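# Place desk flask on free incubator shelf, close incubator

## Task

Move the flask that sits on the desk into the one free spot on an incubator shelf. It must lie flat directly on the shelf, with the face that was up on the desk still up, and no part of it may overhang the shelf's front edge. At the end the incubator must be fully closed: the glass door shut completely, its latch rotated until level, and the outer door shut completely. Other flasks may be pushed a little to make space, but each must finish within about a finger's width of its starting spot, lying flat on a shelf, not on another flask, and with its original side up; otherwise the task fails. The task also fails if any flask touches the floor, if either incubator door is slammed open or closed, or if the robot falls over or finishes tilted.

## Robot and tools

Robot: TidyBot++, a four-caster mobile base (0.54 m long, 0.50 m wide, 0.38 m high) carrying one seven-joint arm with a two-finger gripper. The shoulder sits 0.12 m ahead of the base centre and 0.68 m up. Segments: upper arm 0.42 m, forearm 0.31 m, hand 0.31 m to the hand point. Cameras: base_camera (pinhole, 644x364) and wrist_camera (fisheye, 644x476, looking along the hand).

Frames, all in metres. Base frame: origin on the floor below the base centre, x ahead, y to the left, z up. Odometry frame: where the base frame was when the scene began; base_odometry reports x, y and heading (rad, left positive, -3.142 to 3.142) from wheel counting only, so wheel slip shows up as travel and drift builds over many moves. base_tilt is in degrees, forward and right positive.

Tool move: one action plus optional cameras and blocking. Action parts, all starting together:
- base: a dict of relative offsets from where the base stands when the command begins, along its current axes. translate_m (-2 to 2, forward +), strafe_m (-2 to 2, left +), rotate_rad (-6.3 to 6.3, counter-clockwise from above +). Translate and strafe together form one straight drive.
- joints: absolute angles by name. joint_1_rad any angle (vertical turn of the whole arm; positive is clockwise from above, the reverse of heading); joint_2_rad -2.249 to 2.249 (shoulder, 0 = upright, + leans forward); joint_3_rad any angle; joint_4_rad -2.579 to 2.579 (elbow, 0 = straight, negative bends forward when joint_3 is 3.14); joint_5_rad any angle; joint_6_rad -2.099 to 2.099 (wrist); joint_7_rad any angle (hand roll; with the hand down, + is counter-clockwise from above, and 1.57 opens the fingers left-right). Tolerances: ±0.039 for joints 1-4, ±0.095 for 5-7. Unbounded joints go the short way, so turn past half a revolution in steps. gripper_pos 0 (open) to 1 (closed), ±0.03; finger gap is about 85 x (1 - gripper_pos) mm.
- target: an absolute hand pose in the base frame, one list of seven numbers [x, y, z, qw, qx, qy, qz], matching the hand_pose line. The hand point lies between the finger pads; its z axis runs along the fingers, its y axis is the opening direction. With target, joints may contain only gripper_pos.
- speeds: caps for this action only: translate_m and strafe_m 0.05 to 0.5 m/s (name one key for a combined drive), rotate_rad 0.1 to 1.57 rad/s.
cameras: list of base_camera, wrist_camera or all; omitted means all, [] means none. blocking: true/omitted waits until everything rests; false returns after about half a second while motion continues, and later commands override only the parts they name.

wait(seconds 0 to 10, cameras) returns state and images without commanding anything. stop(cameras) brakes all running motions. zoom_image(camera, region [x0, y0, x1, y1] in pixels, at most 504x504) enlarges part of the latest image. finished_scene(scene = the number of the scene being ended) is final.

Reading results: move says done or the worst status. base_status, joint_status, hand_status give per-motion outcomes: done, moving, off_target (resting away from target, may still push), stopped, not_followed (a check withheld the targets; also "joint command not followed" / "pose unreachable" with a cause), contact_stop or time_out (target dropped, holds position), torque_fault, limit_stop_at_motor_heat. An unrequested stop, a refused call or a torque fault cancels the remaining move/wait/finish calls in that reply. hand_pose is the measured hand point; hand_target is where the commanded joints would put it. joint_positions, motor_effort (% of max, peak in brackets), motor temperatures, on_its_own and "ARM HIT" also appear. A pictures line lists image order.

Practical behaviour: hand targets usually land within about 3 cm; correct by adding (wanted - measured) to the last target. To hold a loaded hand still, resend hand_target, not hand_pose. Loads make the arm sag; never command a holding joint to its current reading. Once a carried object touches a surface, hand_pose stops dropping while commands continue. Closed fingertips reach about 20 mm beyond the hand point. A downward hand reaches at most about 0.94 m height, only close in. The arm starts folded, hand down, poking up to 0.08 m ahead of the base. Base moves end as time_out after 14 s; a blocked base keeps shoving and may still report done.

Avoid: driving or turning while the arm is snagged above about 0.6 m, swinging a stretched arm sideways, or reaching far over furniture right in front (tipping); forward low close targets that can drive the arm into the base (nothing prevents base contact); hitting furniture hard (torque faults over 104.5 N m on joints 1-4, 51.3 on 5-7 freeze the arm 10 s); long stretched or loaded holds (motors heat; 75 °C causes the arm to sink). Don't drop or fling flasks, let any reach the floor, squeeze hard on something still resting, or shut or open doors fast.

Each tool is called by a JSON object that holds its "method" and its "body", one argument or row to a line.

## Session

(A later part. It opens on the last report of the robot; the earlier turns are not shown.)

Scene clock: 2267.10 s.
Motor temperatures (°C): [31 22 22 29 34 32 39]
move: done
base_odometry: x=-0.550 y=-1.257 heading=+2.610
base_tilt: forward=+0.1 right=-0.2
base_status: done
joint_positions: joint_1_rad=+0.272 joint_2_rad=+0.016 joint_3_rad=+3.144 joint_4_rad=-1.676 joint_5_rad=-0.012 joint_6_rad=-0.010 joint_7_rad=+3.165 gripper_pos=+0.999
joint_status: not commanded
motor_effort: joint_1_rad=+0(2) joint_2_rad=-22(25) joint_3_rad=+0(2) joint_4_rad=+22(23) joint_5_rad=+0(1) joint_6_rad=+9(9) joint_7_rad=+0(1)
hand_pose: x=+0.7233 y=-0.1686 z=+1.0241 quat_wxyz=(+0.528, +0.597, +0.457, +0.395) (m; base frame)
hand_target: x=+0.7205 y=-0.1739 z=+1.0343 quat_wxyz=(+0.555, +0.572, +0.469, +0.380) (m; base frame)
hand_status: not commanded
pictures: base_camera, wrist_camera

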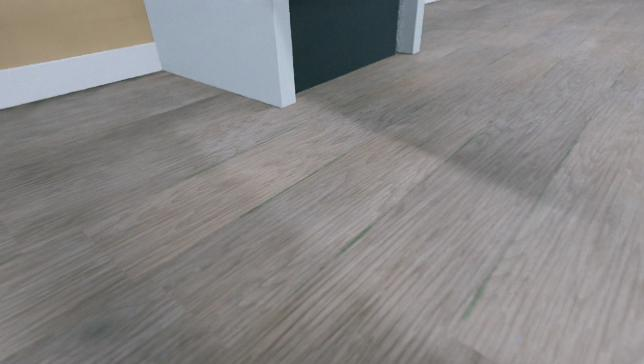

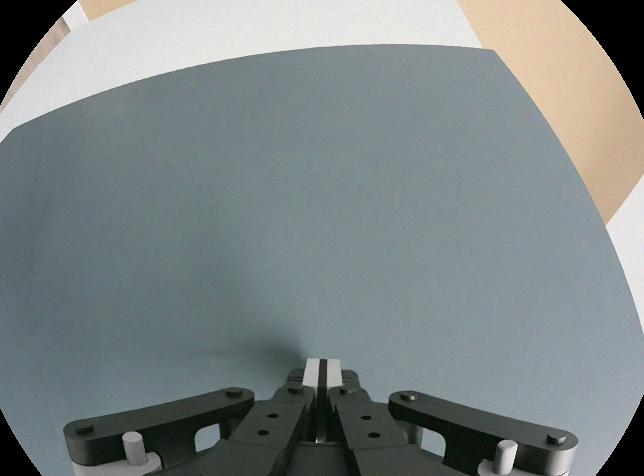

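{"method": "move", "body": {
  "base": {"translate_m":0.068,"strafe_m":-0.09},
  "speeds": {"translate_m":0.06}
}}

{"method": "move", "body": {
  "base": {"translate_m":0.072,"strafe_m":-0.073},
  "speeds": {"translate_m":0.06}
}}

Scene clock: 2275.43 s.
Motor temperatures (°C): [31 22 22 29 34 32 39]
move: done
base_odometry: x=-0.563 y=-1.145 heading=+2.610
base_tilt: forward=+0.0 right=-0.3
base_status: done
joint_positions: joint_1_rad=+0.272 joint_2_rad=+0.011 joint_3_rad=+3.141 joint_4_rad=-1.680 joint_5_rad=-0.012 joint_6_rad=-0.009 joint_7_rad=+3.165 gripper_pos=+0.999
joint_status: not commanded
motor_effort: joint_1_rad=+0(3) joint_2_rad=-22(25) joint_3_rad=-1(3) joint_4_rad=+21(24) joint_5_rad=+0(1) joint_6_rad=+9(10) joint_7_rad=+0(1)
hand_pose: x=+0.7219 y=-0.1665 z=+1.0248 quat_wxyz=(+0.528, +0.596, +0.458, +0.396) (m; base frame)
hand_target: x=+0.7205 y=-0.1739 z=+1.0343 quat_wxyz=(+0.555, +0.572, +0.469, +0.380) (m; base frame)
hand_status: not commanded
pictures: base_camera, wrist_camera

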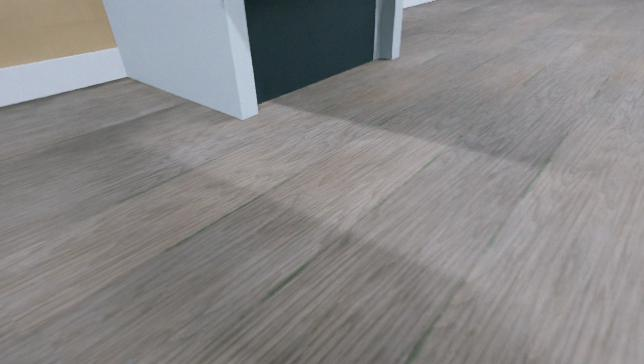

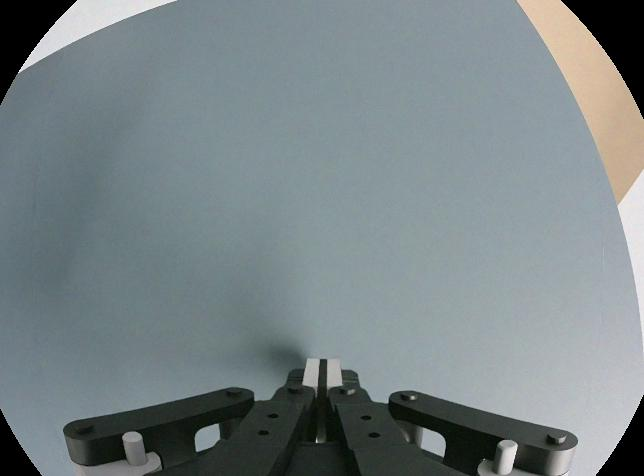

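Scene clock: 2277.63 s.
Motor temperatures (°C): [31 22 22 29 34 32 39]
move: done
base_odometry: x=-0.588 y=-1.045 heading=+2.610
base_tilt: forward=+0.1 right=-0.3
base_status: done
joint_positions: joint_1_rad=+0.273 joint_2_rad=+0.009 joint_3_rad=+3.140 joint_4_rad=-1.683 joint_5_rad=-0.012 joint_6_rad=-0.007 joint_7_rad=+3.165 gripper_pos=+0.999
joint_status: not commanded
motor_effort: joint_1_rad=-1(3) joint_2_rad=-22(24) joint_3_rad=-1(3) joint_4_rad=+22(25) joint_5_rad=+0(1) joint_6_rad=+9(12) joint_7_rad=+0(1)
hand_pose: x=+0.7212 y=-0.1662 z=+1.0242 quat_wxyz=(+0.528, +0.596, +0.458, +0.396) (m; base frame)
hand_target: x=+0.7205 y=-0.1739 z=+1.0343 quat_wxyz=(+0.555, +0.572, +0.469, +0.380) (m; base frame)
hand_status: not commanded
pictures: base_camera, wrist_camera

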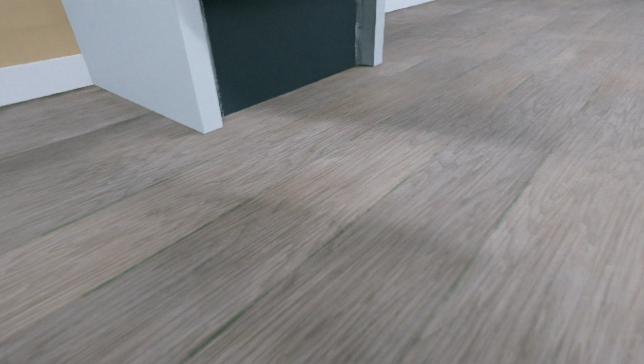

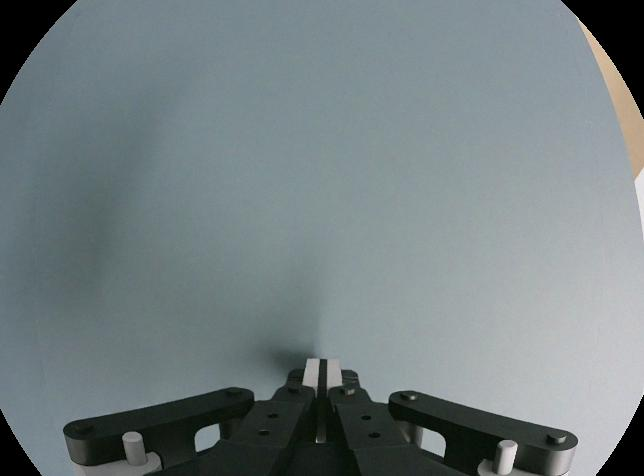

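{"method": "move", "body": {
  "base": {"translate_m":0.062,"strafe_m":-0.048},
  "speeds": {"translate_m":0.06}
}}

{"method": "move", "body": {
  "base": {"translate_m":0.071,"strafe_m":-0.025},
  "speeds": {"translate_m":0.06}
}}

Scene clock: 2296.27 s.
Motor temperatures (°C): [31 22 22 29 34 32 39]
move: done
base_odometry: x=-0.617 y=-0.972 heading=+2.610
base_tilt: forward=+0.0 right=-0.4
base_status: done
joint_positions: joint_1_rad=+0.273 joint_2_rad=+0.009 joint_3_rad=+3.140 joint_4_rad=-1.685 joint_5_rad=-0.012 joint_6_rad=-0.006 joint_7_rad=+3.165 gripper_pos=+0.999
joint_status: not commanded
motor_effort: joint_1_rad=+0(2) joint_2_rad=-22(24) joint_3_rad=-1(3) joint_4_rad=+22(26) joint_5_rad=+0(1) joint_6_rad=+9(12) joint_7_rad=+0(1)
hand_pose: x=+0.7209 y=-0.1663 z=+1.0235 quat_wxyz=(+0.528, +0.596, +0.458, +0.396) (m; base frame)
hand_target: x=+0.7205 y=-0.1739 z=+1.0343 quat_wxyz=(+0.555, +0.572, +0.469, +0.380) (m; base frame)
hand_status: not commanded
pictures: base_camera, wrist_camera

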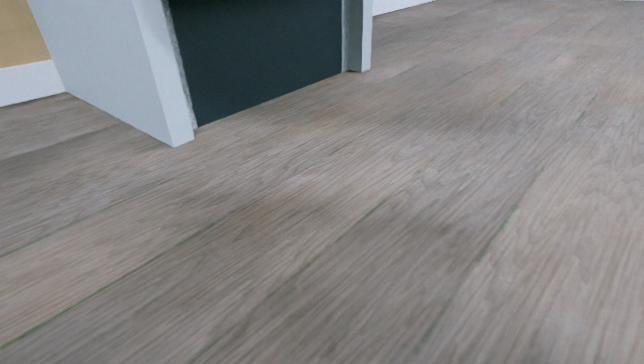

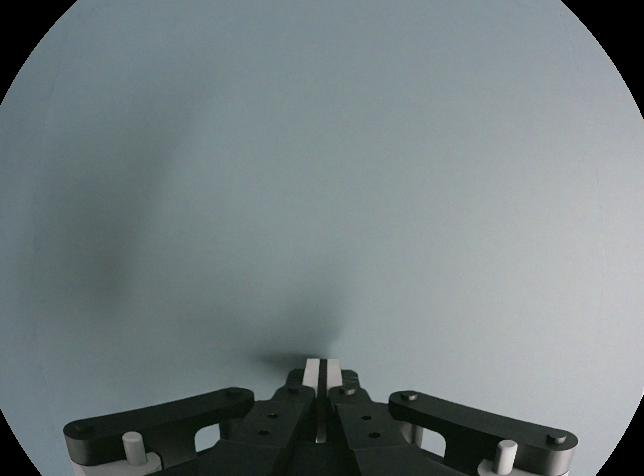

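Scene clock: 2298.00 s.
Motor temperatures (°C): [31 22 22 29 34 32 39]
move: done
base_odometry: x=-0.665 y=-0.914 heading=+2.609
base_tilt: forward=+0.1 right=-0.3
base_status: done
joint_positions: joint_1_rad=+0.273 joint_2_rad=+0.009 joint_3_rad=+3.140 joint_4_rad=-1.687 joint_5_rad=-0.012 joint_6_rad=-0.005 joint_7_rad=+3.165 gripper_pos=+0.999
joint_status: not commanded
motor_effort: joint_1_rad=+1(2) joint_2_rad=-22(25) joint_3_rad=-1(2) joint_4_rad=+22(24) joint_5_rad=+0(1) joint_6_rad=+9(10) joint_7_rad=+0(1)
hand_pose: x=+0.7209 y=-0.1663 z=+1.0227 quat_wxyz=(+0.527, +0.596, +0.458, +0.396) (m; base frame)
hand_target: x=+0.7205 y=-0.1739 z=+1.0343 quat_wxyz=(+0.555, +0.572, +0.469, +0.380) (m; base frame)
hand_status: not commanded
pictures: base_camera, wrist_camera

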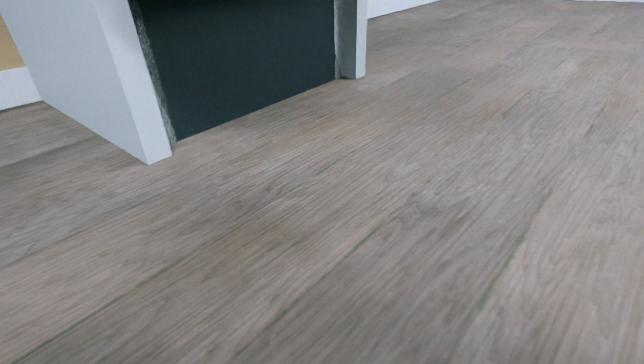

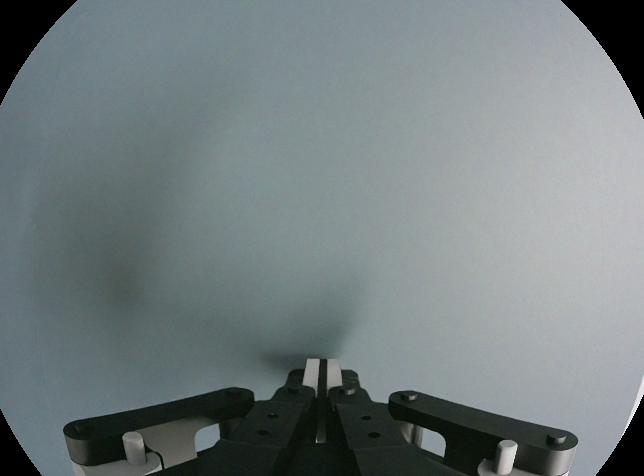

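{"method": "move", "body": {
  "base": {"translate_m":0.0725,"strafe_m":-0.018},
  "speeds": {"translate_m":0.06}
}}

{"method": "move", "body": {
  "base": {"translate_m":0.077,"strafe_m":-0.003},
  "speeds": {"translate_m":0.06}
}}

Scene clock: 2315.33 s.
Motor temperatures (°C): [31 22 22 29 34 32 39]
move: done
base_odometry: x=-0.719 y=-0.862 heading=+2.609
base_tilt: forward=+0.1 right=-0.3
base_status: done
joint_positions: joint_1_rad=+0.273 joint_2_rad=+0.010 joint_3_rad=+3.140 joint_4_rad=-1.688 joint_5_rad=-0.012 joint_6_rad=-0.005 joint_7_rad=+3.165 gripper_pos=+0.999
joint_status: not commanded
motor_effort: joint_1_rad=+0(1) joint_2_rad=-22(24) joint_3_rad=-1(2) joint_4_rad=+22(26) joint_5_rad=+0(1) joint_6_rad=+9(12) joint_7_rad=+0(1)
hand_pose: x=+0.7209 y=-0.1663 z=+1.0217 quat_wxyz=(+0.527, +0.596, +0.458, +0.396) (m; base frame)
hand_target: x=+0.7205 y=-0.1739 z=+1.0343 quat_wxyz=(+0.555, +0.572, +0.469, +0.380) (m; base frame)
hand_status: not commanded
pictures: base_camera, wrist_camera

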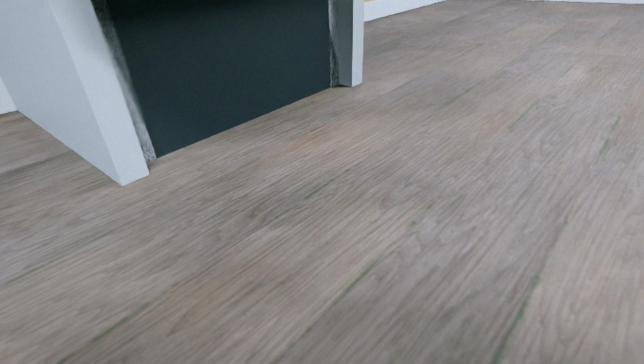

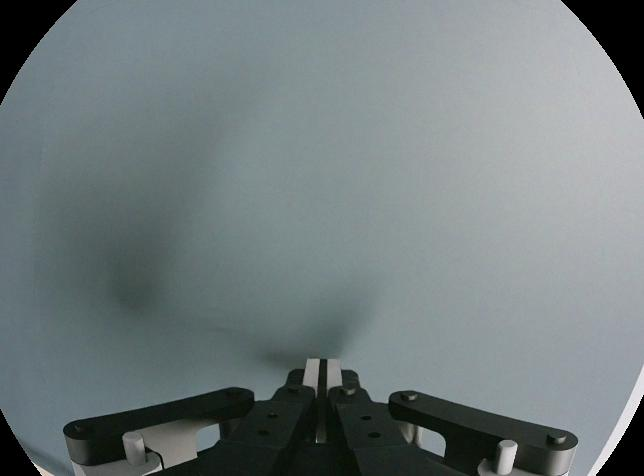

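Scene clock: 2317.10 s.
Motor temperatures (°C): [31 22 22 29 34 32 39]
move: done
base_odometry: x=-0.783 y=-0.820 heading=+2.609
base_tilt: forward=+0.0 right=-0.3
base_status: done
joint_positions: joint_1_rad=+0.273 joint_2_rad=+0.010 joint_3_rad=+3.140 joint_4_rad=-1.690 joint_5_rad=-0.012 joint_6_rad=-0.004 joint_7_rad=+3.166 gripper_pos=+0.999
joint_status: not commanded
motor_effort: joint_1_rad=+0(2) joint_2_rad=-22(24) joint_3_rad=-1(2) joint_4_rad=+22(26) joint_5_rad=+0(1) joint_6_rad=+9(12) joint_7_rad=+0(1)
hand_pose: x=+0.7208 y=-0.1666 z=+1.0210 quat_wxyz=(+0.527, +0.597, +0.458, +0.395) (m; base frame)
hand_target: x=+0.7205 y=-0.1739 z=+1.0343 quat_wxyz=(+0.555, +0.572, +0.469, +0.380) (m; base frame)
hand_status: not commanded
pictures: base_camera, wrist_camera

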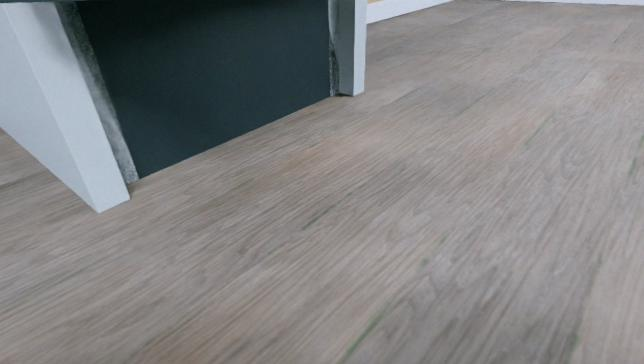

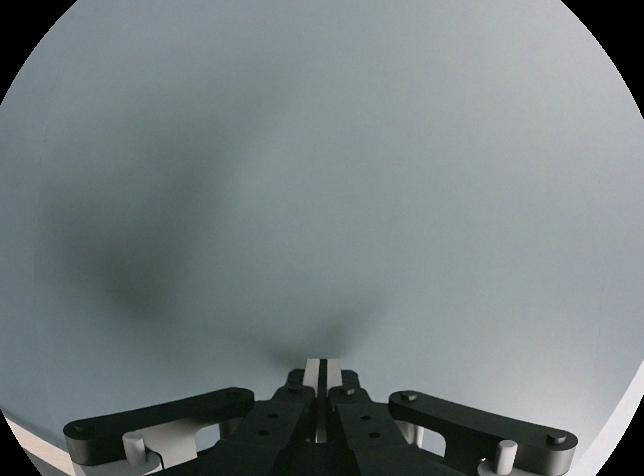

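{"method": "move", "body": {
  "base": {"translate_m":-0.097,"strafe_m":-0.022},
  "speeds": {"translate_m":0.15},
  "cameras": []
}}

{"method": "move", "body": {
  "base": {"translate_m":-0.18,"strafe_m":-0.213},
  "speeds": {"translate_m":0.3}
}}

{"method": "move", "body": {
  "base": {"rotate_rad":0.52},
  "joints": {"joint_1_rad":0.01},
  "speeds": {"rotate_rad":0.5}
}}

Scene clock: 2337.43 s.
Motor temperatures (°C): [31 22 22 29 34 32 39]
move: done
base_odometry: x=-0.689 y=-0.850 heading=+2.609
base_tilt: forward=+0.0 right=-0.3
base_status: done
joint_positions: joint_1_rad=+0.274 joint_2_rad=+0.012 joint_3_rad=+3.140 joint_4_rad=-1.690 joint_5_rad=-0.012 joint_6_rad=-0.004 joint_7_rad=+3.166 gripper_pos=+0.999
joint_status: not commanded
motor_effort: joint_1_rad=-1(2) joint_2_rad=-22(25) joint_3_rad=+0(2) joint_4_rad=+22(23) joint_5_rad=+0(1) joint_6_rad=+9(9) joint_7_rad=+0(1)
hand_pose: x=+0.7214 y=-0.1670 z=+1.0197 quat_wxyz=(+0.526, +0.597, +0.459, +0.395) (m; base frame)
hand_target: x=+0.7205 y=-0.1739 z=+1.0343 quat_wxyz=(+0.555, +0.572, +0.469, +0.380) (m; base frame)
hand_status: not commanded
pictures: none
No camera images: "cameras" was empty.

Scene clock: 2339.30 s.
Motor temperatures (°C): [31 22 22 29 34 32 39]
move: done
base_odometry: x=-0.425 y=-0.758 heading=+2.609
base_tilt: forward=+0.0 right=-0.3
base_status: done
joint_positions: joint_1_rad=+0.277 joint_2_rad=+0.012 joint_3_rad=+3.140 joint_4_rad=-1.690 joint_5_rad=-0.012 joint_6_rad=-0.004 joint_7_rad=+3.166 gripper_pos=+0.999
joint_status: not commanded
motor_effort: joint_1_rad=+0(3) joint_2_rad=-22(25) joint_3_rad=-1(3) joint_4_rad=+22(23) joint_5_rad=+0(0) joint_6_rad=+9(9) joint_7_rad=+0(1)
hand_pose: x=+0.7209 y=-0.1691 z=+1.0195 quat_wxyz=(+0.527, +0.598, +0.458, +0.394) (m; base frame)
hand_target: x=+0.7205 y=-0.1739 z=+1.0343 quat_wxyz=(+0.555, +0.572, +0.469, +0.380) (m; base frame)
hand_status: not commanded
pictures: base_camera, wrist_camera

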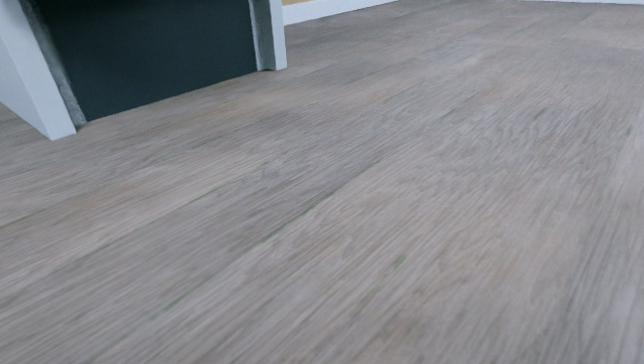

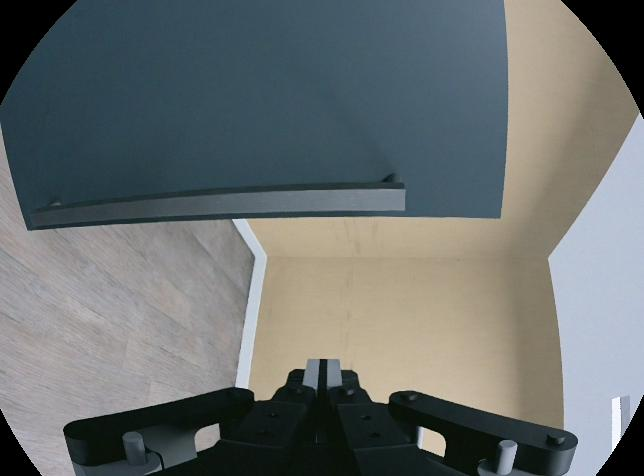

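Scene clock: 2341.00 s.
Motor temperatures (°C): [31 22 22 29 34 32 39]
move: done
base_odometry: x=-0.425 y=-0.758 heading=+3.129
base_tilt: forward=+0.0 right=-0.3
base_status: done
joint_positions: joint_1_rad=+0.012 joint_2_rad=+0.012 joint_3_rad=+3.146 joint_4_rad=-1.690 joint_5_rad=-0.012 joint_6_rad=-0.004 joint_7_rad=+3.166 gripper_pos=+0.999
joint_status: all done
motor_effort: joint_1_rad=+0(4) joint_2_rad=-22(23) joint_3_rad=+0(5) joint_4_rad=+22(22) joint_5_rad=+0(1) joint_6_rad=+9(9) joint_7_rad=+0(1)
hand_pose: x=+0.7442 y=-0.0088 z=+1.0195 quat_wxyz=(+0.472, +0.534, +0.531, +0.459) (m; base frame)
hand_target: x=+0.7451 y=-0.0072 z=+1.0343 quat_wxyz=(+0.499, +0.504, +0.542, +0.452) (m; base frame)
hand_status: not commanded
pictures: base_camera, wrist_camera

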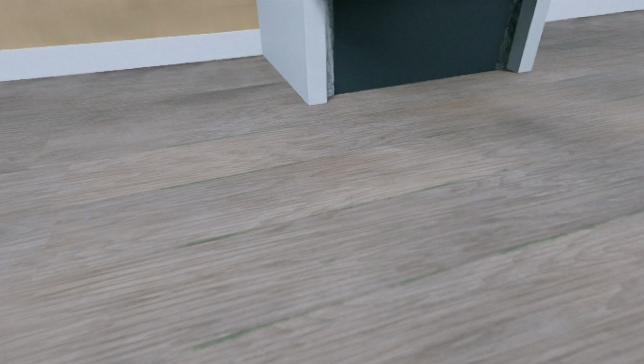

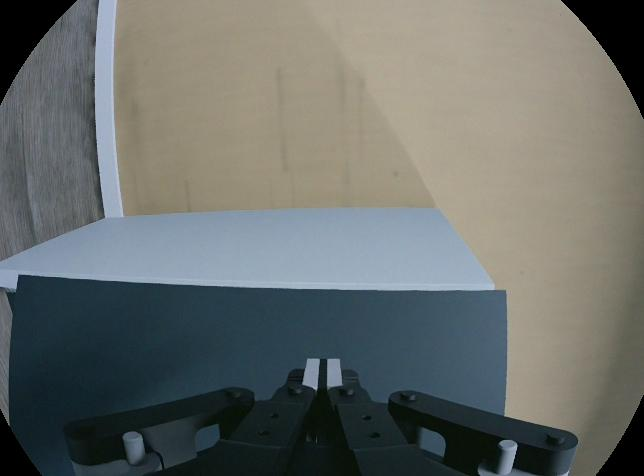

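{"method": "move", "body": {
  "base": {"translate_m":0.06,"strafe_m":-0.4125},
  "speeds": {"strafe_m":0.2}
}}

Scene clock: 2350.63 s.
Motor temperatures (°C): [31 22 22 29 34 32 39]
move: done
base_odometry: x=-0.480 y=-0.345 heading=+3.130
base_tilt: forward=+0.1 right=-0.4
base_status: done
joint_positions: joint_1_rad=+0.011 joint_2_rad=+0.012 joint_3_rad=+3.146 joint_4_rad=-1.690 joint_5_rad=-0.012 joint_6_rad=-0.004 joint_7_rad=+3.166 gripper_pos=+0.999
joint_status: not commanded
motor_effort: joint_1_rad=+0(3) joint_2_rad=-22(23) joint_3_rad=-1(3) joint_4_rad=+22(22) joint_5_rad=+0(1) joint_6_rad=+9(9) joint_7_rad=+0(1)
hand_pose: x=+0.7442 y=-0.0084 z=+1.0195 quat_wxyz=(+0.471, +0.534, +0.532, +0.459) (m; base frame)
hand_target: x=+0.7451 y=-0.0072 z=+1.0343 quat_wxyz=(+0.499, +0.504, +0.542, +0.452) (m; base frame)
hand_status: not commanded
pictures: base_camera, wrist_camera

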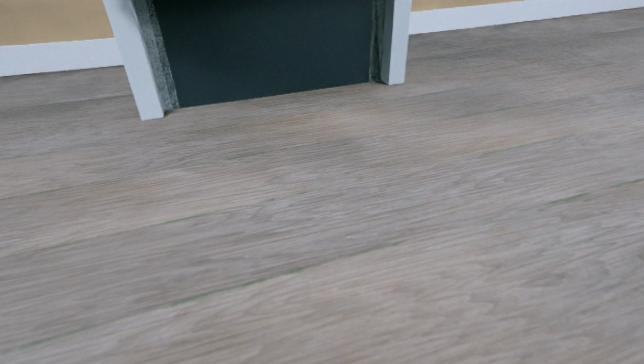

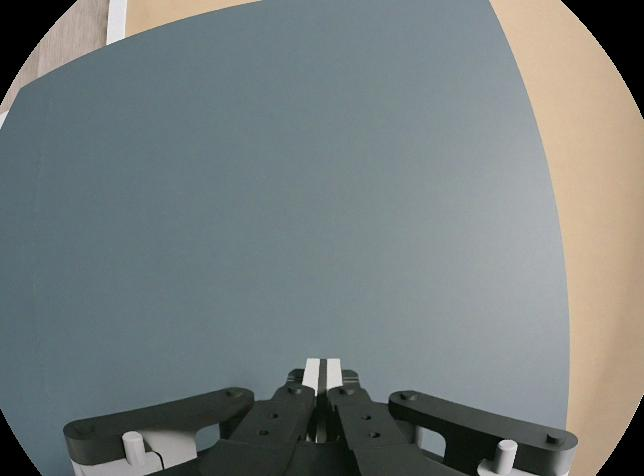

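{"method": "move", "body": {
  "base": {"translate_m":0.071,"strafe_m":-0.043},
  "speeds": {"translate_m":0.06},
  "cameras": ["wrist_camera"]
}}

{"method": "move", "body": {
  "base": {"translate_m":0.07,"strafe_m":-0.028},
  "speeds": {"translate_m":0.06}
}}

{"method": "move", "body": {
  "base": {"translate_m":0.073,"strafe_m":-0.02},
  "speeds": {"translate_m":0.06}
}}

Scene clock: 2362.23 s.
Motor temperatures (°C): [31 22 22 29 34 32 39]
move: done
base_odometry: x=-0.550 y=-0.301 heading=+3.130
base_tilt: forward=+0.0 right=-0.4
base_status: done
joint_positions: joint_1_rad=+0.011 joint_2_rad=+0.013 joint_3_rad=+3.146 joint_4_rad=-1.690 joint_5_rad=-0.012 joint_6_rad=-0.004 joint_7_rad=+3.166 gripper_pos=+0.999
joint_status: not commanded
motor_effort: joint_1_rad=-1(2) joint_2_rad=-22(25) joint_3_rad=-1(3) joint_4_rad=+22(23) joint_5_rad=+0(1) joint_6_rad=+9(9) joint_7_rad=+0(1)
hand_pose: x=+0.7444 y=-0.0082 z=+1.0192 quat_wxyz=(+0.471, +0.534, +0.532, +0.459) (m; base frame)
hand_target: x=+0.7451 y=-0.0072 z=+1.0343 quat_wxyz=(+0.499, +0.504, +0.542, +0.452) (m; base frame)
hand_status: not commanded
pictures: wrist_camera

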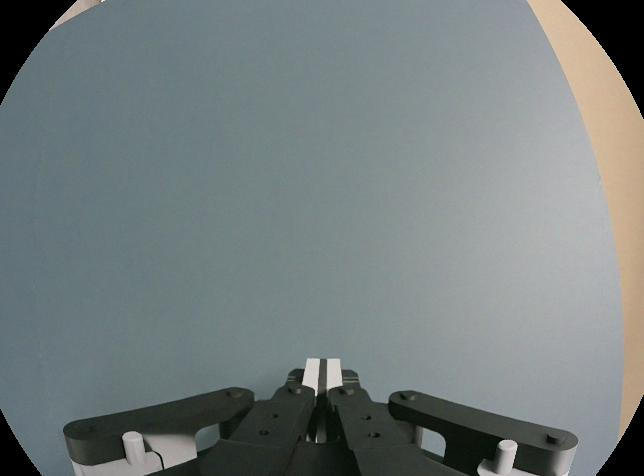

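Scene clock: 2363.97 s.
Motor temperatures (°C): [31 22 22 29 34 32 39]
move: done
base_odometry: x=-0.620 y=-0.272 heading=+3.129
base_tilt: forward=+0.1 right=-0.3
base_status: done
joint_positions: joint_1_rad=+0.011 joint_2_rad=+0.012 joint_3_rad=+3.146 joint_4_rad=-1.691 joint_5_rad=-0.012 joint_6_rad=-0.003 joint_7_rad=+3.166 gripper_pos=+0.999
joint_status: not commanded
motor_effort: joint_1_rad=+0(3) joint_2_rad=-23(25) joint_3_rad=-1(2) joint_4_rad=+22(26) joint_5_rad=+0(0) joint_6_rad=+9(12) joint_7_rad=+0(1)
hand_pose: x=+0.7442 y=-0.0079 z=+1.0191 quat_wxyz=(+0.471, +0.533, +0.532, +0.459) (m; base frame)
hand_target: x=+0.7451 y=-0.0072 z=+1.0343 quat_wxyz=(+0.499, +0.504, +0.542, +0.452) (m; base frame)
hand_status: not commanded
pictures: base_camera, wrist_camera

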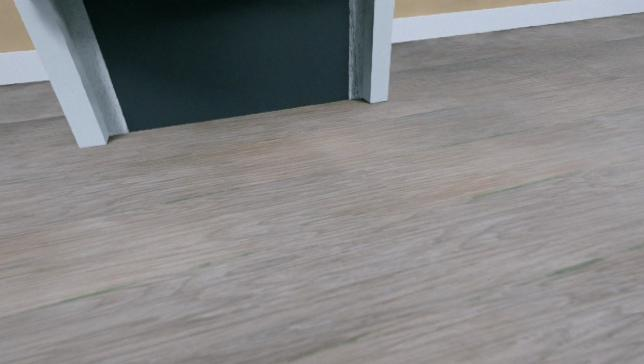

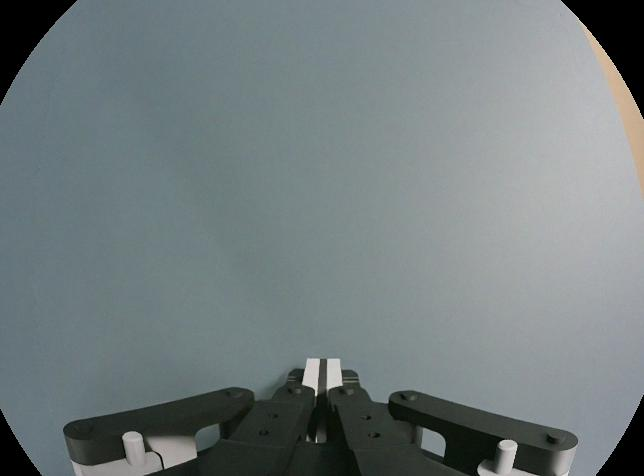

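Scene clock: 2365.70 s.
Motor temperatures (°C): [31 22 22 29 34 32 39]
move: done
base_odometry: x=-0.693 y=-0.251 heading=+3.129
base_tilt: forward=+0.0 right=-0.3
base_status: done
joint_positions: joint_1_rad=+0.011 joint_2_rad=+0.011 joint_3_rad=+3.145 joint_4_rad=-1.692 joint_5_rad=-0.012 joint_6_rad=-0.003 joint_7_rad=+3.166 gripper_pos=+0.999
joint_status: not commanded
motor_effort: joint_1_rad=+0(2) joint_2_rad=-22(25) joint_3_rad=-1(2) joint_4_rad=+22(25) joint_5_rad=+0(1) joint_6_rad=+9(12) joint_7_rad=+0(1)
hand_pose: x=+0.7437 y=-0.0078 z=+1.0193 quat_wxyz=(+0.471, +0.533, +0.532, +0.459) (m; base frame)
hand_target: x=+0.7451 y=-0.0072 z=+1.0343 quat_wxyz=(+0.499, +0.504, +0.542, +0.452) (m; base frame)
hand_status: not commanded
pictures: base_camera, wrist_camera

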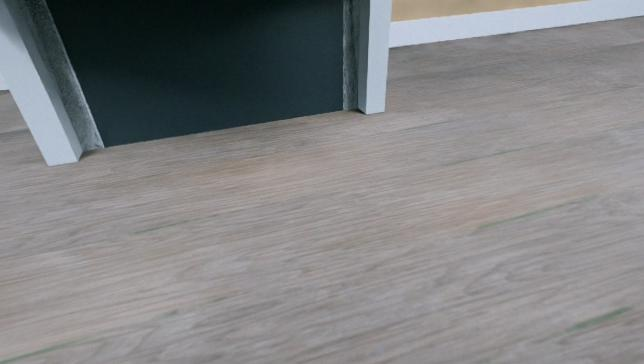

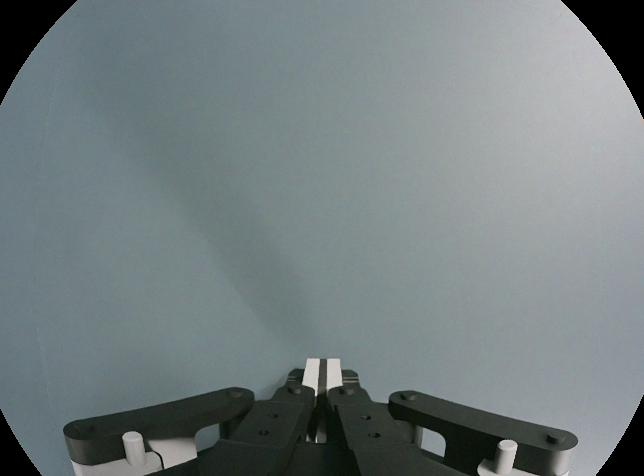

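{"method": "move", "body": {
  "base": {"translate_m":0.07,"strafe_m":-0.003},
  "speeds": {"translate_m":0.06},
  "cameras": []
}}

{"method": "move", "body": {
  "base": {"translate_m":0.045},
  "speeds": {"translate_m":0.05}
}}

{"method": "move", "body": {
  "base": {"translate_m":0.015,"strafe_m":0.003},
  "speeds": {"translate_m":0.05}
}}

Scene clock: 2375.10 s.
Motor temperatures (°C): [31 22 22 29 34 32 39]
move: done
base_odometry: x=-0.763 y=-0.247 heading=+3.129
base_tilt: forward=+0.0 right=-0.3
base_status: done
joint_positions: joint_1_rad=+0.011 joint_2_rad=+0.010 joint_3_rad=+3.145 joint_4_rad=-1.692 joint_5_rad=-0.012 joint_6_rad=-0.003 joint_7_rad=+3.166 gripper_pos=+0.999
joint_status: not commanded
motor_effort: joint_1_rad=+0(1) joint_2_rad=-22(25) joint_3_rad=-1(2) joint_4_rad=+22(25) joint_5_rad=+0(1) joint_6_rad=+9(11) joint_7_rad=+0(1)
hand_pose: x=+0.7434 y=-0.0078 z=+1.0193 quat_wxyz=(+0.471, +0.533, +0.532, +0.459) (m; base frame)
hand_target: x=+0.7451 y=-0.0072 z=+1.0343 quat_wxyz=(+0.499, +0.504, +0.542, +0.452) (m; base frame)
hand_status: not commanded
pictures: none
No camera images: "cameras" was empty.

Scene clock: 2376.47 s.
Motor temperatures (°C): [31 22 22 29 34 32 39]
move: done
base_odometry: x=-0.808 y=-0.246 heading=+3.129
base_tilt: forward=+0.0 right=-0.3
base_status: done
joint_positions: joint_1_rad=+0.011 joint_2_rad=+0.010 joint_3_rad=+3.145 joint_4_rad=-1.693 joint_5_rad=-0.012 joint_6_rad=-0.003 joint_7_rad=+3.166 gripper_pos=+0.999
joint_status: not commanded
motor_effort: joint_1_rad=+0(1) joint_2_rad=-22(25) joint_3_rad=-1(2) joint_4_rad=+22(25) joint_5_rad=+0(0) joint_6_rad=+9(11) joint_7_rad=+0(1)
hand_pose: x=+0.7434 y=-0.0078 z=+1.0189 quat_wxyz=(+0.471, +0.533, +0.532, +0.459) (m; base frame)
hand_target: x=+0.7451 y=-0.0072 z=+1.0343 quat_wxyz=(+0.499, +0.504, +0.542, +0.452) (m; base frame)
hand_status: not commanded
pictures: base_camera, wrist_camera

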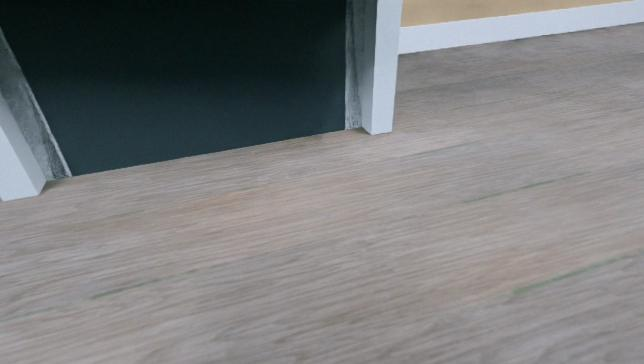

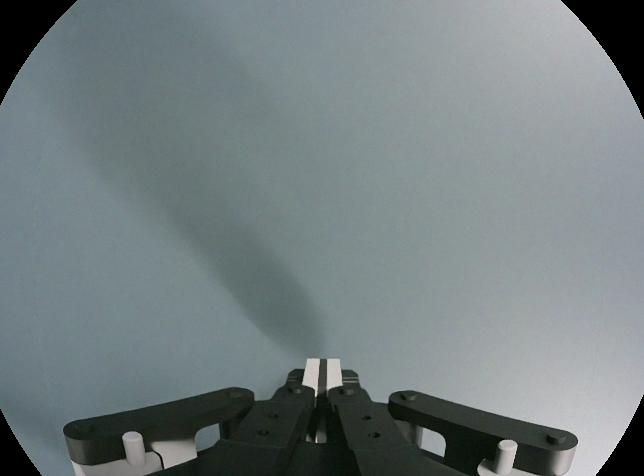

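Scene clock: 2377.23 s.
Motor temperatures (°C): [31 22 22 29 34 32 39]
move: done
base_odometry: x=-0.824 y=-0.249 heading=+3.129
base_tilt: forward=+0.1 right=-0.3
base_status: done
joint_positions: joint_1_rad=+0.011 joint_2_rad=+0.011 joint_3_rad=+3.145 joint_4_rad=-1.693 joint_5_rad=-0.012 joint_6_rad=-0.003 joint_7_rad=+3.166 gripper_pos=+0.999
joint_status: not commanded
motor_effort: joint_1_rad=+0(2) joint_2_rad=-22(27) joint_3_rad=-2(2) joint_4_rad=+22(23) joint_5_rad=+0(0) joint_6_rad=+9(10) joint_7_rad=+0(1)
hand_pose: x=+0.7435 y=-0.0078 z=+1.0189 quat_wxyz=(+0.471, +0.533, +0.532, +0.459) (m; base frame)
hand_target: x=+0.7451 y=-0.0072 z=+1.0343 quat_wxyz=(+0.499, +0.504, +0.542, +0.452) (m; base frame)
hand_status: not commanded
pictures: base_camera, wrist_camera

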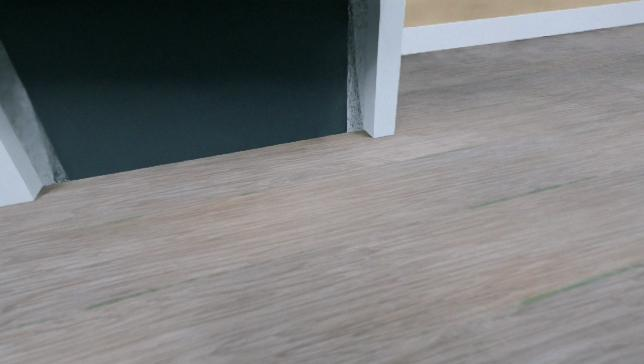

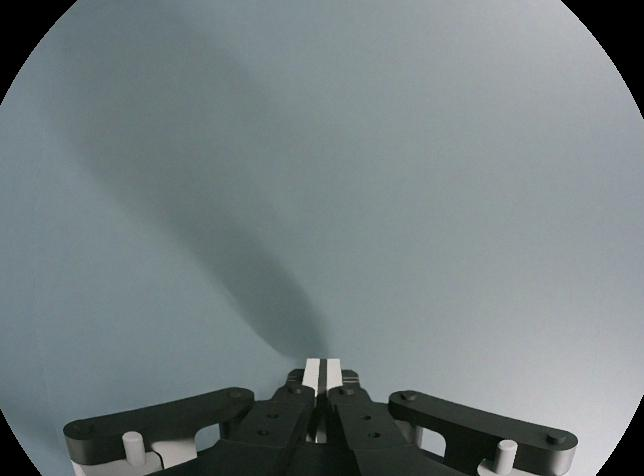

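{"method": "move", "body": {
  "base": {"translate_m":0.014,"strafe_m":0.004},
  "speeds": {"translate_m":0.05},
  "cameras": []
}}

{"method": "move", "body": {
  "base": {"translate_m":0.014,"strafe_m":0.005},
  "speeds": {"translate_m":0.05}
}}

{"method": "move", "body": {
  "base": {"translate_m":0.014,"strafe_m":0.005},
  "speeds": {"translate_m":0.05}
}}

Scene clock: 2384.80 s.
Motor temperatures (°C): [31 22 22 29 34 32 39]
move: done
base_odometry: x=-0.838 y=-0.252 heading=+3.129
base_tilt: forward=+0.0 right=-0.3
base_status: done
joint_positions: joint_1_rad=+0.011 joint_2_rad=+0.013 joint_3_rad=+3.145 joint_4_rad=-1.693 joint_5_rad=-0.012 joint_6_rad=-0.003 joint_7_rad=+3.166 gripper_pos=+0.999
joint_status: not commanded
motor_effort: joint_1_rad=+0(2) joint_2_rad=-22(24) joint_3_rad=-1(2) joint_4_rad=+22(24) joint_5_rad=+0(1) joint_6_rad=+9(10) joint_7_rad=+0(1)
hand_pose: x=+0.7443 y=-0.0078 z=+1.0171 quat_wxyz=(+0.470, +0.534, +0.533, +0.458) (m; base frame)
hand_target: x=+0.7451 y=-0.0072 z=+1.0343 quat_wxyz=(+0.499, +0.504, +0.542, +0.452) (m; base frame)
hand_status: not commanded
pictures: none
No camera images: "cameras" was empty.

Scene clock: 2385.57 s.
Motor temperatures (°C): [31 22 22 29 34 31 39]
move: done
base_odometry: x=-0.852 y=-0.257 heading=+3.128
base_tilt: forward=+0.0 right=-0.3
base_status: done
joint_positions: joint_1_rad=+0.011 joint_2_rad=+0.013 joint_3_rad=+3.145 joint_4_rad=-1.693 joint_5_rad=-0.012 joint_6_rad=-0.003 joint_7_rad=+3.166 gripper_pos=+0.999
joint_status: not commanded
motor_effort: joint_1_rad=+0(2) joint_2_rad=-22(25) joint_3_rad=-1(3) joint_4_rad=+22(22) joint_5_rad=+0(1) joint_6_rad=+9(10) joint_7_rad=+0(1)
hand_pose: x=+0.7444 y=-0.0078 z=+1.0169 quat_wxyz=(+0.470, +0.534, +0.533, +0.458) (m; base frame)
hand_target: x=+0.7451 y=-0.0072 z=+1.0343 quat_wxyz=(+0.499, +0.504, +0.542, +0.452) (m; base frame)
hand_status: not commanded
pictures: base_camera, wrist_camera

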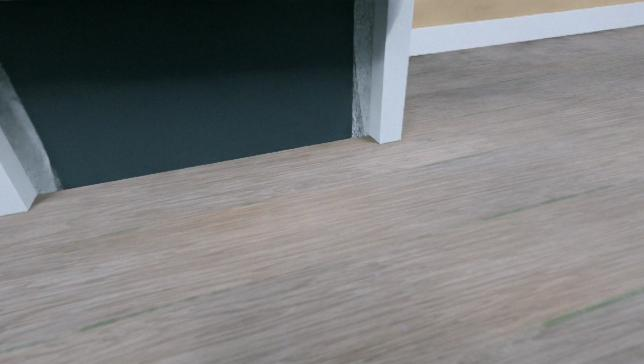

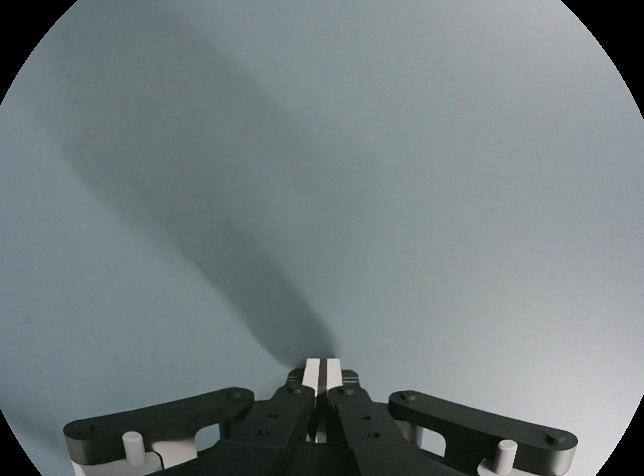

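Scene clock: 2386.33 s.
Motor temperatures (°C): [31 22 22 29 34 31 39]
move: done
base_odometry: x=-0.866 y=-0.262 heading=+3.128
base_tilt: forward=+0.0 right=-0.2
base_status: done
joint_positions: joint_1_rad=+0.012 joint_2_rad=+0.012 joint_3_rad=+3.146 joint_4_rad=-1.693 joint_5_rad=-0.012 joint_6_rad=-0.001 joint_7_rad=+3.166 gripper_pos=+0.999
joint_status: not commanded
motor_effort: joint_1_rad=+0(3) joint_2_rad=-22(24) joint_3_rad=+0(3) joint_4_rad=+22(25) joint_5_rad=+0(0) joint_6_rad=+9(11) joint_7_rad=+0(1)
hand_pose: x=+0.7440 y=-0.0085 z=+1.0186 quat_wxyz=(+0.471, +0.534, +0.532, +0.459) (m; base frame)
hand_target: x=+0.7451 y=-0.0072 z=+1.0343 quat_wxyz=(+0.499, +0.504, +0.542, +0.452) (m; base frame)
hand_status: not commanded
pictures: base_camera, wrist_camera

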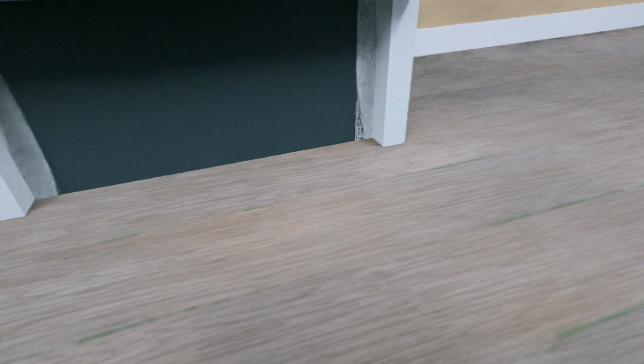

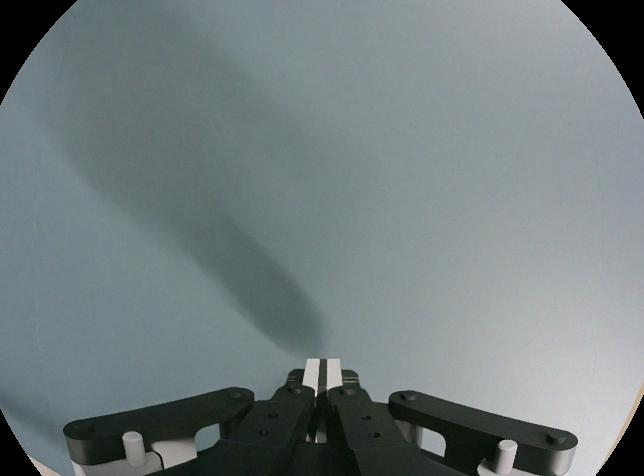

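{"method": "move", "body": {
  "base": {"translate_m":0.014,"strafe_m":0.005},
  "speeds": {"translate_m":0.05}
}}

{"method": "move", "body": {
  "base": {"translate_m":0.014,"strafe_m":0.005},
  "speeds": {"translate_m":0.05}
}}

Scene clock: 2392.77 s.
Motor temperatures (°C): [31 22 22 29 34 31 39]
move: done
base_odometry: x=-0.880 y=-0.267 heading=+3.128
base_tilt: forward=+0.1 right=-0.3
base_status: done
joint_positions: joint_1_rad=+0.014 joint_2_rad=+0.005 joint_3_rad=+3.146 joint_4_rad=-1.698 joint_5_rad=-0.012 joint_6_rad=+0.000 joint_7_rad=+3.166 gripper_pos=+0.999
joint_status: not commanded
motor_effort: joint_1_rad=-1(5) joint_2_rad=-19(24) joint_3_rad=-1(5) joint_4_rad=+24(29) joint_5_rad=+0(0) joint_6_rad=+11(14) joint_7_rad=+0(1)
hand_pose: x=+0.7411 y=-0.0097 z=+1.0203 quat_wxyz=(+0.473, +0.533, +0.530, +0.459) (m; base frame)
hand_target: x=+0.7451 y=-0.0072 z=+1.0343 quat_wxyz=(+0.499, +0.504, +0.542, +0.452) (m; base frame)
hand_status: not commanded
pictures: base_camera, wrist_camera

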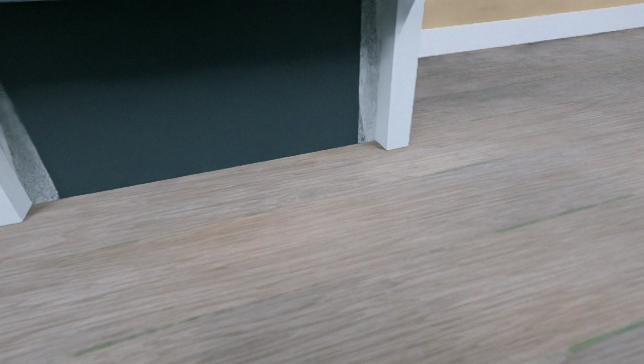

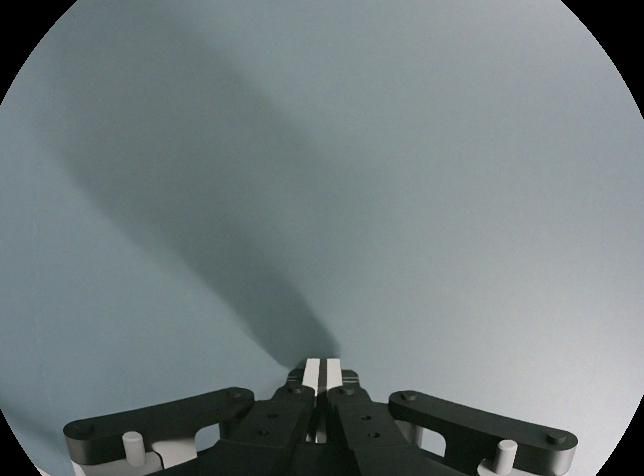

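Scene clock: 2393.60 s.
Motor temperatures (°C): [31 22 22 29 34 31 39]
move: done
base_odometry: x=-0.894 y=-0.271 heading=+3.128
base_tilt: forward=+0.1 right=-0.4
base_status: done
joint_positions: joint_1_rad=+0.020 joint_2_rad=-0.027 joint_3_rad=+3.147 joint_4_rad=-1.729 joint_5_rad=-0.012 joint_6_rad=+0.000 joint_7_rad=+3.166 gripper_pos=+0.999
joint_status: not commanded
motor_effort: joint_1_rad=-3(6) joint_2_rad=-14(19) joint_3_rad=-2(6) joint_4_rad=+29(33) joint_5_rad=+0(1) joint_6_rad=+15(17) joint_7_rad=+0(1)
hand_pose: x=+0.7278 y=-0.0142 z=+1.0205 quat_wxyz=(+0.475, +0.535, +0.528, +0.457) (m; base frame)
hand_target: x=+0.7451 y=-0.0072 z=+1.0343 quat_wxyz=(+0.499, +0.504, +0.542, +0.452) (m; base frame)
hand_status: not commanded
pictures: base_camera, wrist_camera

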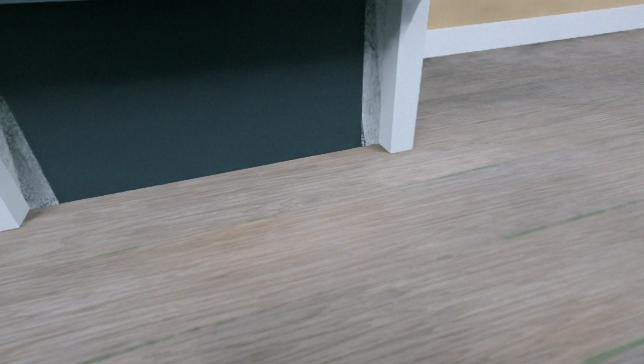

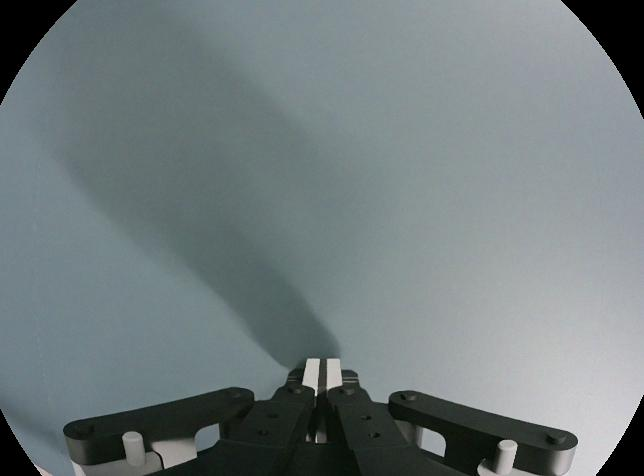

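{"method": "move", "body": {
  "base": {"translate_m":0.01,"strafe_m":0.0035},
  "speeds": {"translate_m":0.05},
  "cameras": []
}}

{"method": "move", "body": {
  "base": {"translate_m":-0.12},
  "speeds": {"translate_m":0.1}
}}

Scene clock: 2402.83 s.
Motor temperatures (°C): [31 22 22 29 34 32 39]
move: done
base_odometry: x=-0.904 y=-0.274 heading=+3.128
base_tilt: forward=+0.1 right=-0.4
base_status: done
joint_positions: joint_1_rad=+0.024 joint_2_rad=-0.049 joint_3_rad=+3.148 joint_4_rad=-1.748 joint_5_rad=-0.012 joint_6_rad=-0.005 joint_7_rad=+3.166 gripper_pos=+0.999
joint_status: not commanded
motor_effort: joint_1_rad=-4(6) joint_2_rad=-9(14) joint_3_rad=-4(6) joint_4_rad=+32(35) joint_5_rad=+0(1) joint_6_rad=+17(19) joint_7_rad=+0(0)
hand_pose: x=+0.7184 y=-0.0172 z=+1.0207 quat_wxyz=(+0.476, +0.537, +0.527, +0.456) (m; base frame)
hand_target: x=+0.7451 y=-0.0072 z=+1.0343 quat_wxyz=(+0.499, +0.504, +0.542, +0.452) (m; base frame)
hand_status: not commanded
pictures: none
No camera images: "cameras" was empty.

Scene clock: 2404.60 s.
Motor temperatures (°C): [31 22 22 29 34 32 39]
move: done
base_odometry: x=-0.784 y=-0.276 heading=+3.128
base_tilt: forward=+0.0 right=-0.3
base_status: done
joint_positions: joint_1_rad=+0.019 joint_2_rad=+0.010 joint_3_rad=+3.148 joint_4_rad=-1.698 joint_5_rad=-0.012 joint_6_rad=+0.014 joint_7_rad=+3.166 gripper_pos=+0.999
joint_status: not commanded
motor_effort: joint_1_rad=+0(3) joint_2_rad=-22(24) joint_3_rad=-1(3) joint_4_rad=+22(31) joint_5_rad=+0(1) joint_6_rad=+9(16) joint_7_rad=+0(1)
hand_pose: x=+0.7434 y=-0.0147 z=+1.0212 quat_wxyz=(+0.477, +0.533, +0.526, +0.459) (m; base frame)
hand_target: x=+0.7451 y=-0.0072 z=+1.0343 quat_wxyz=(+0.499, +0.504, +0.542, +0.452) (m; base frame)
hand_status: not commanded
pictures: base_camera, wrist_camera

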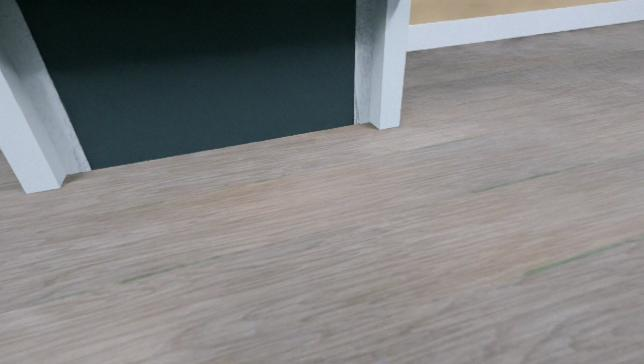

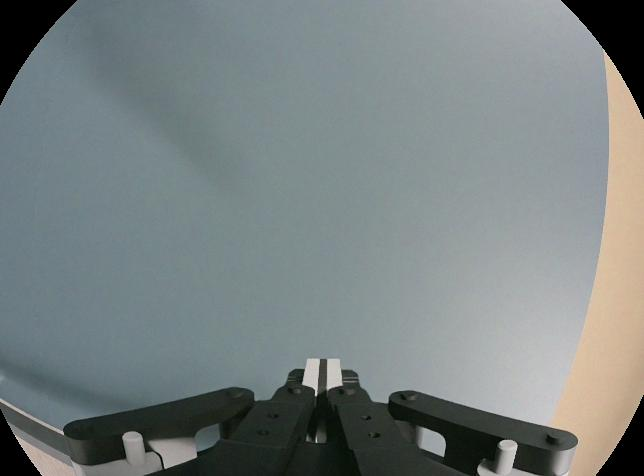

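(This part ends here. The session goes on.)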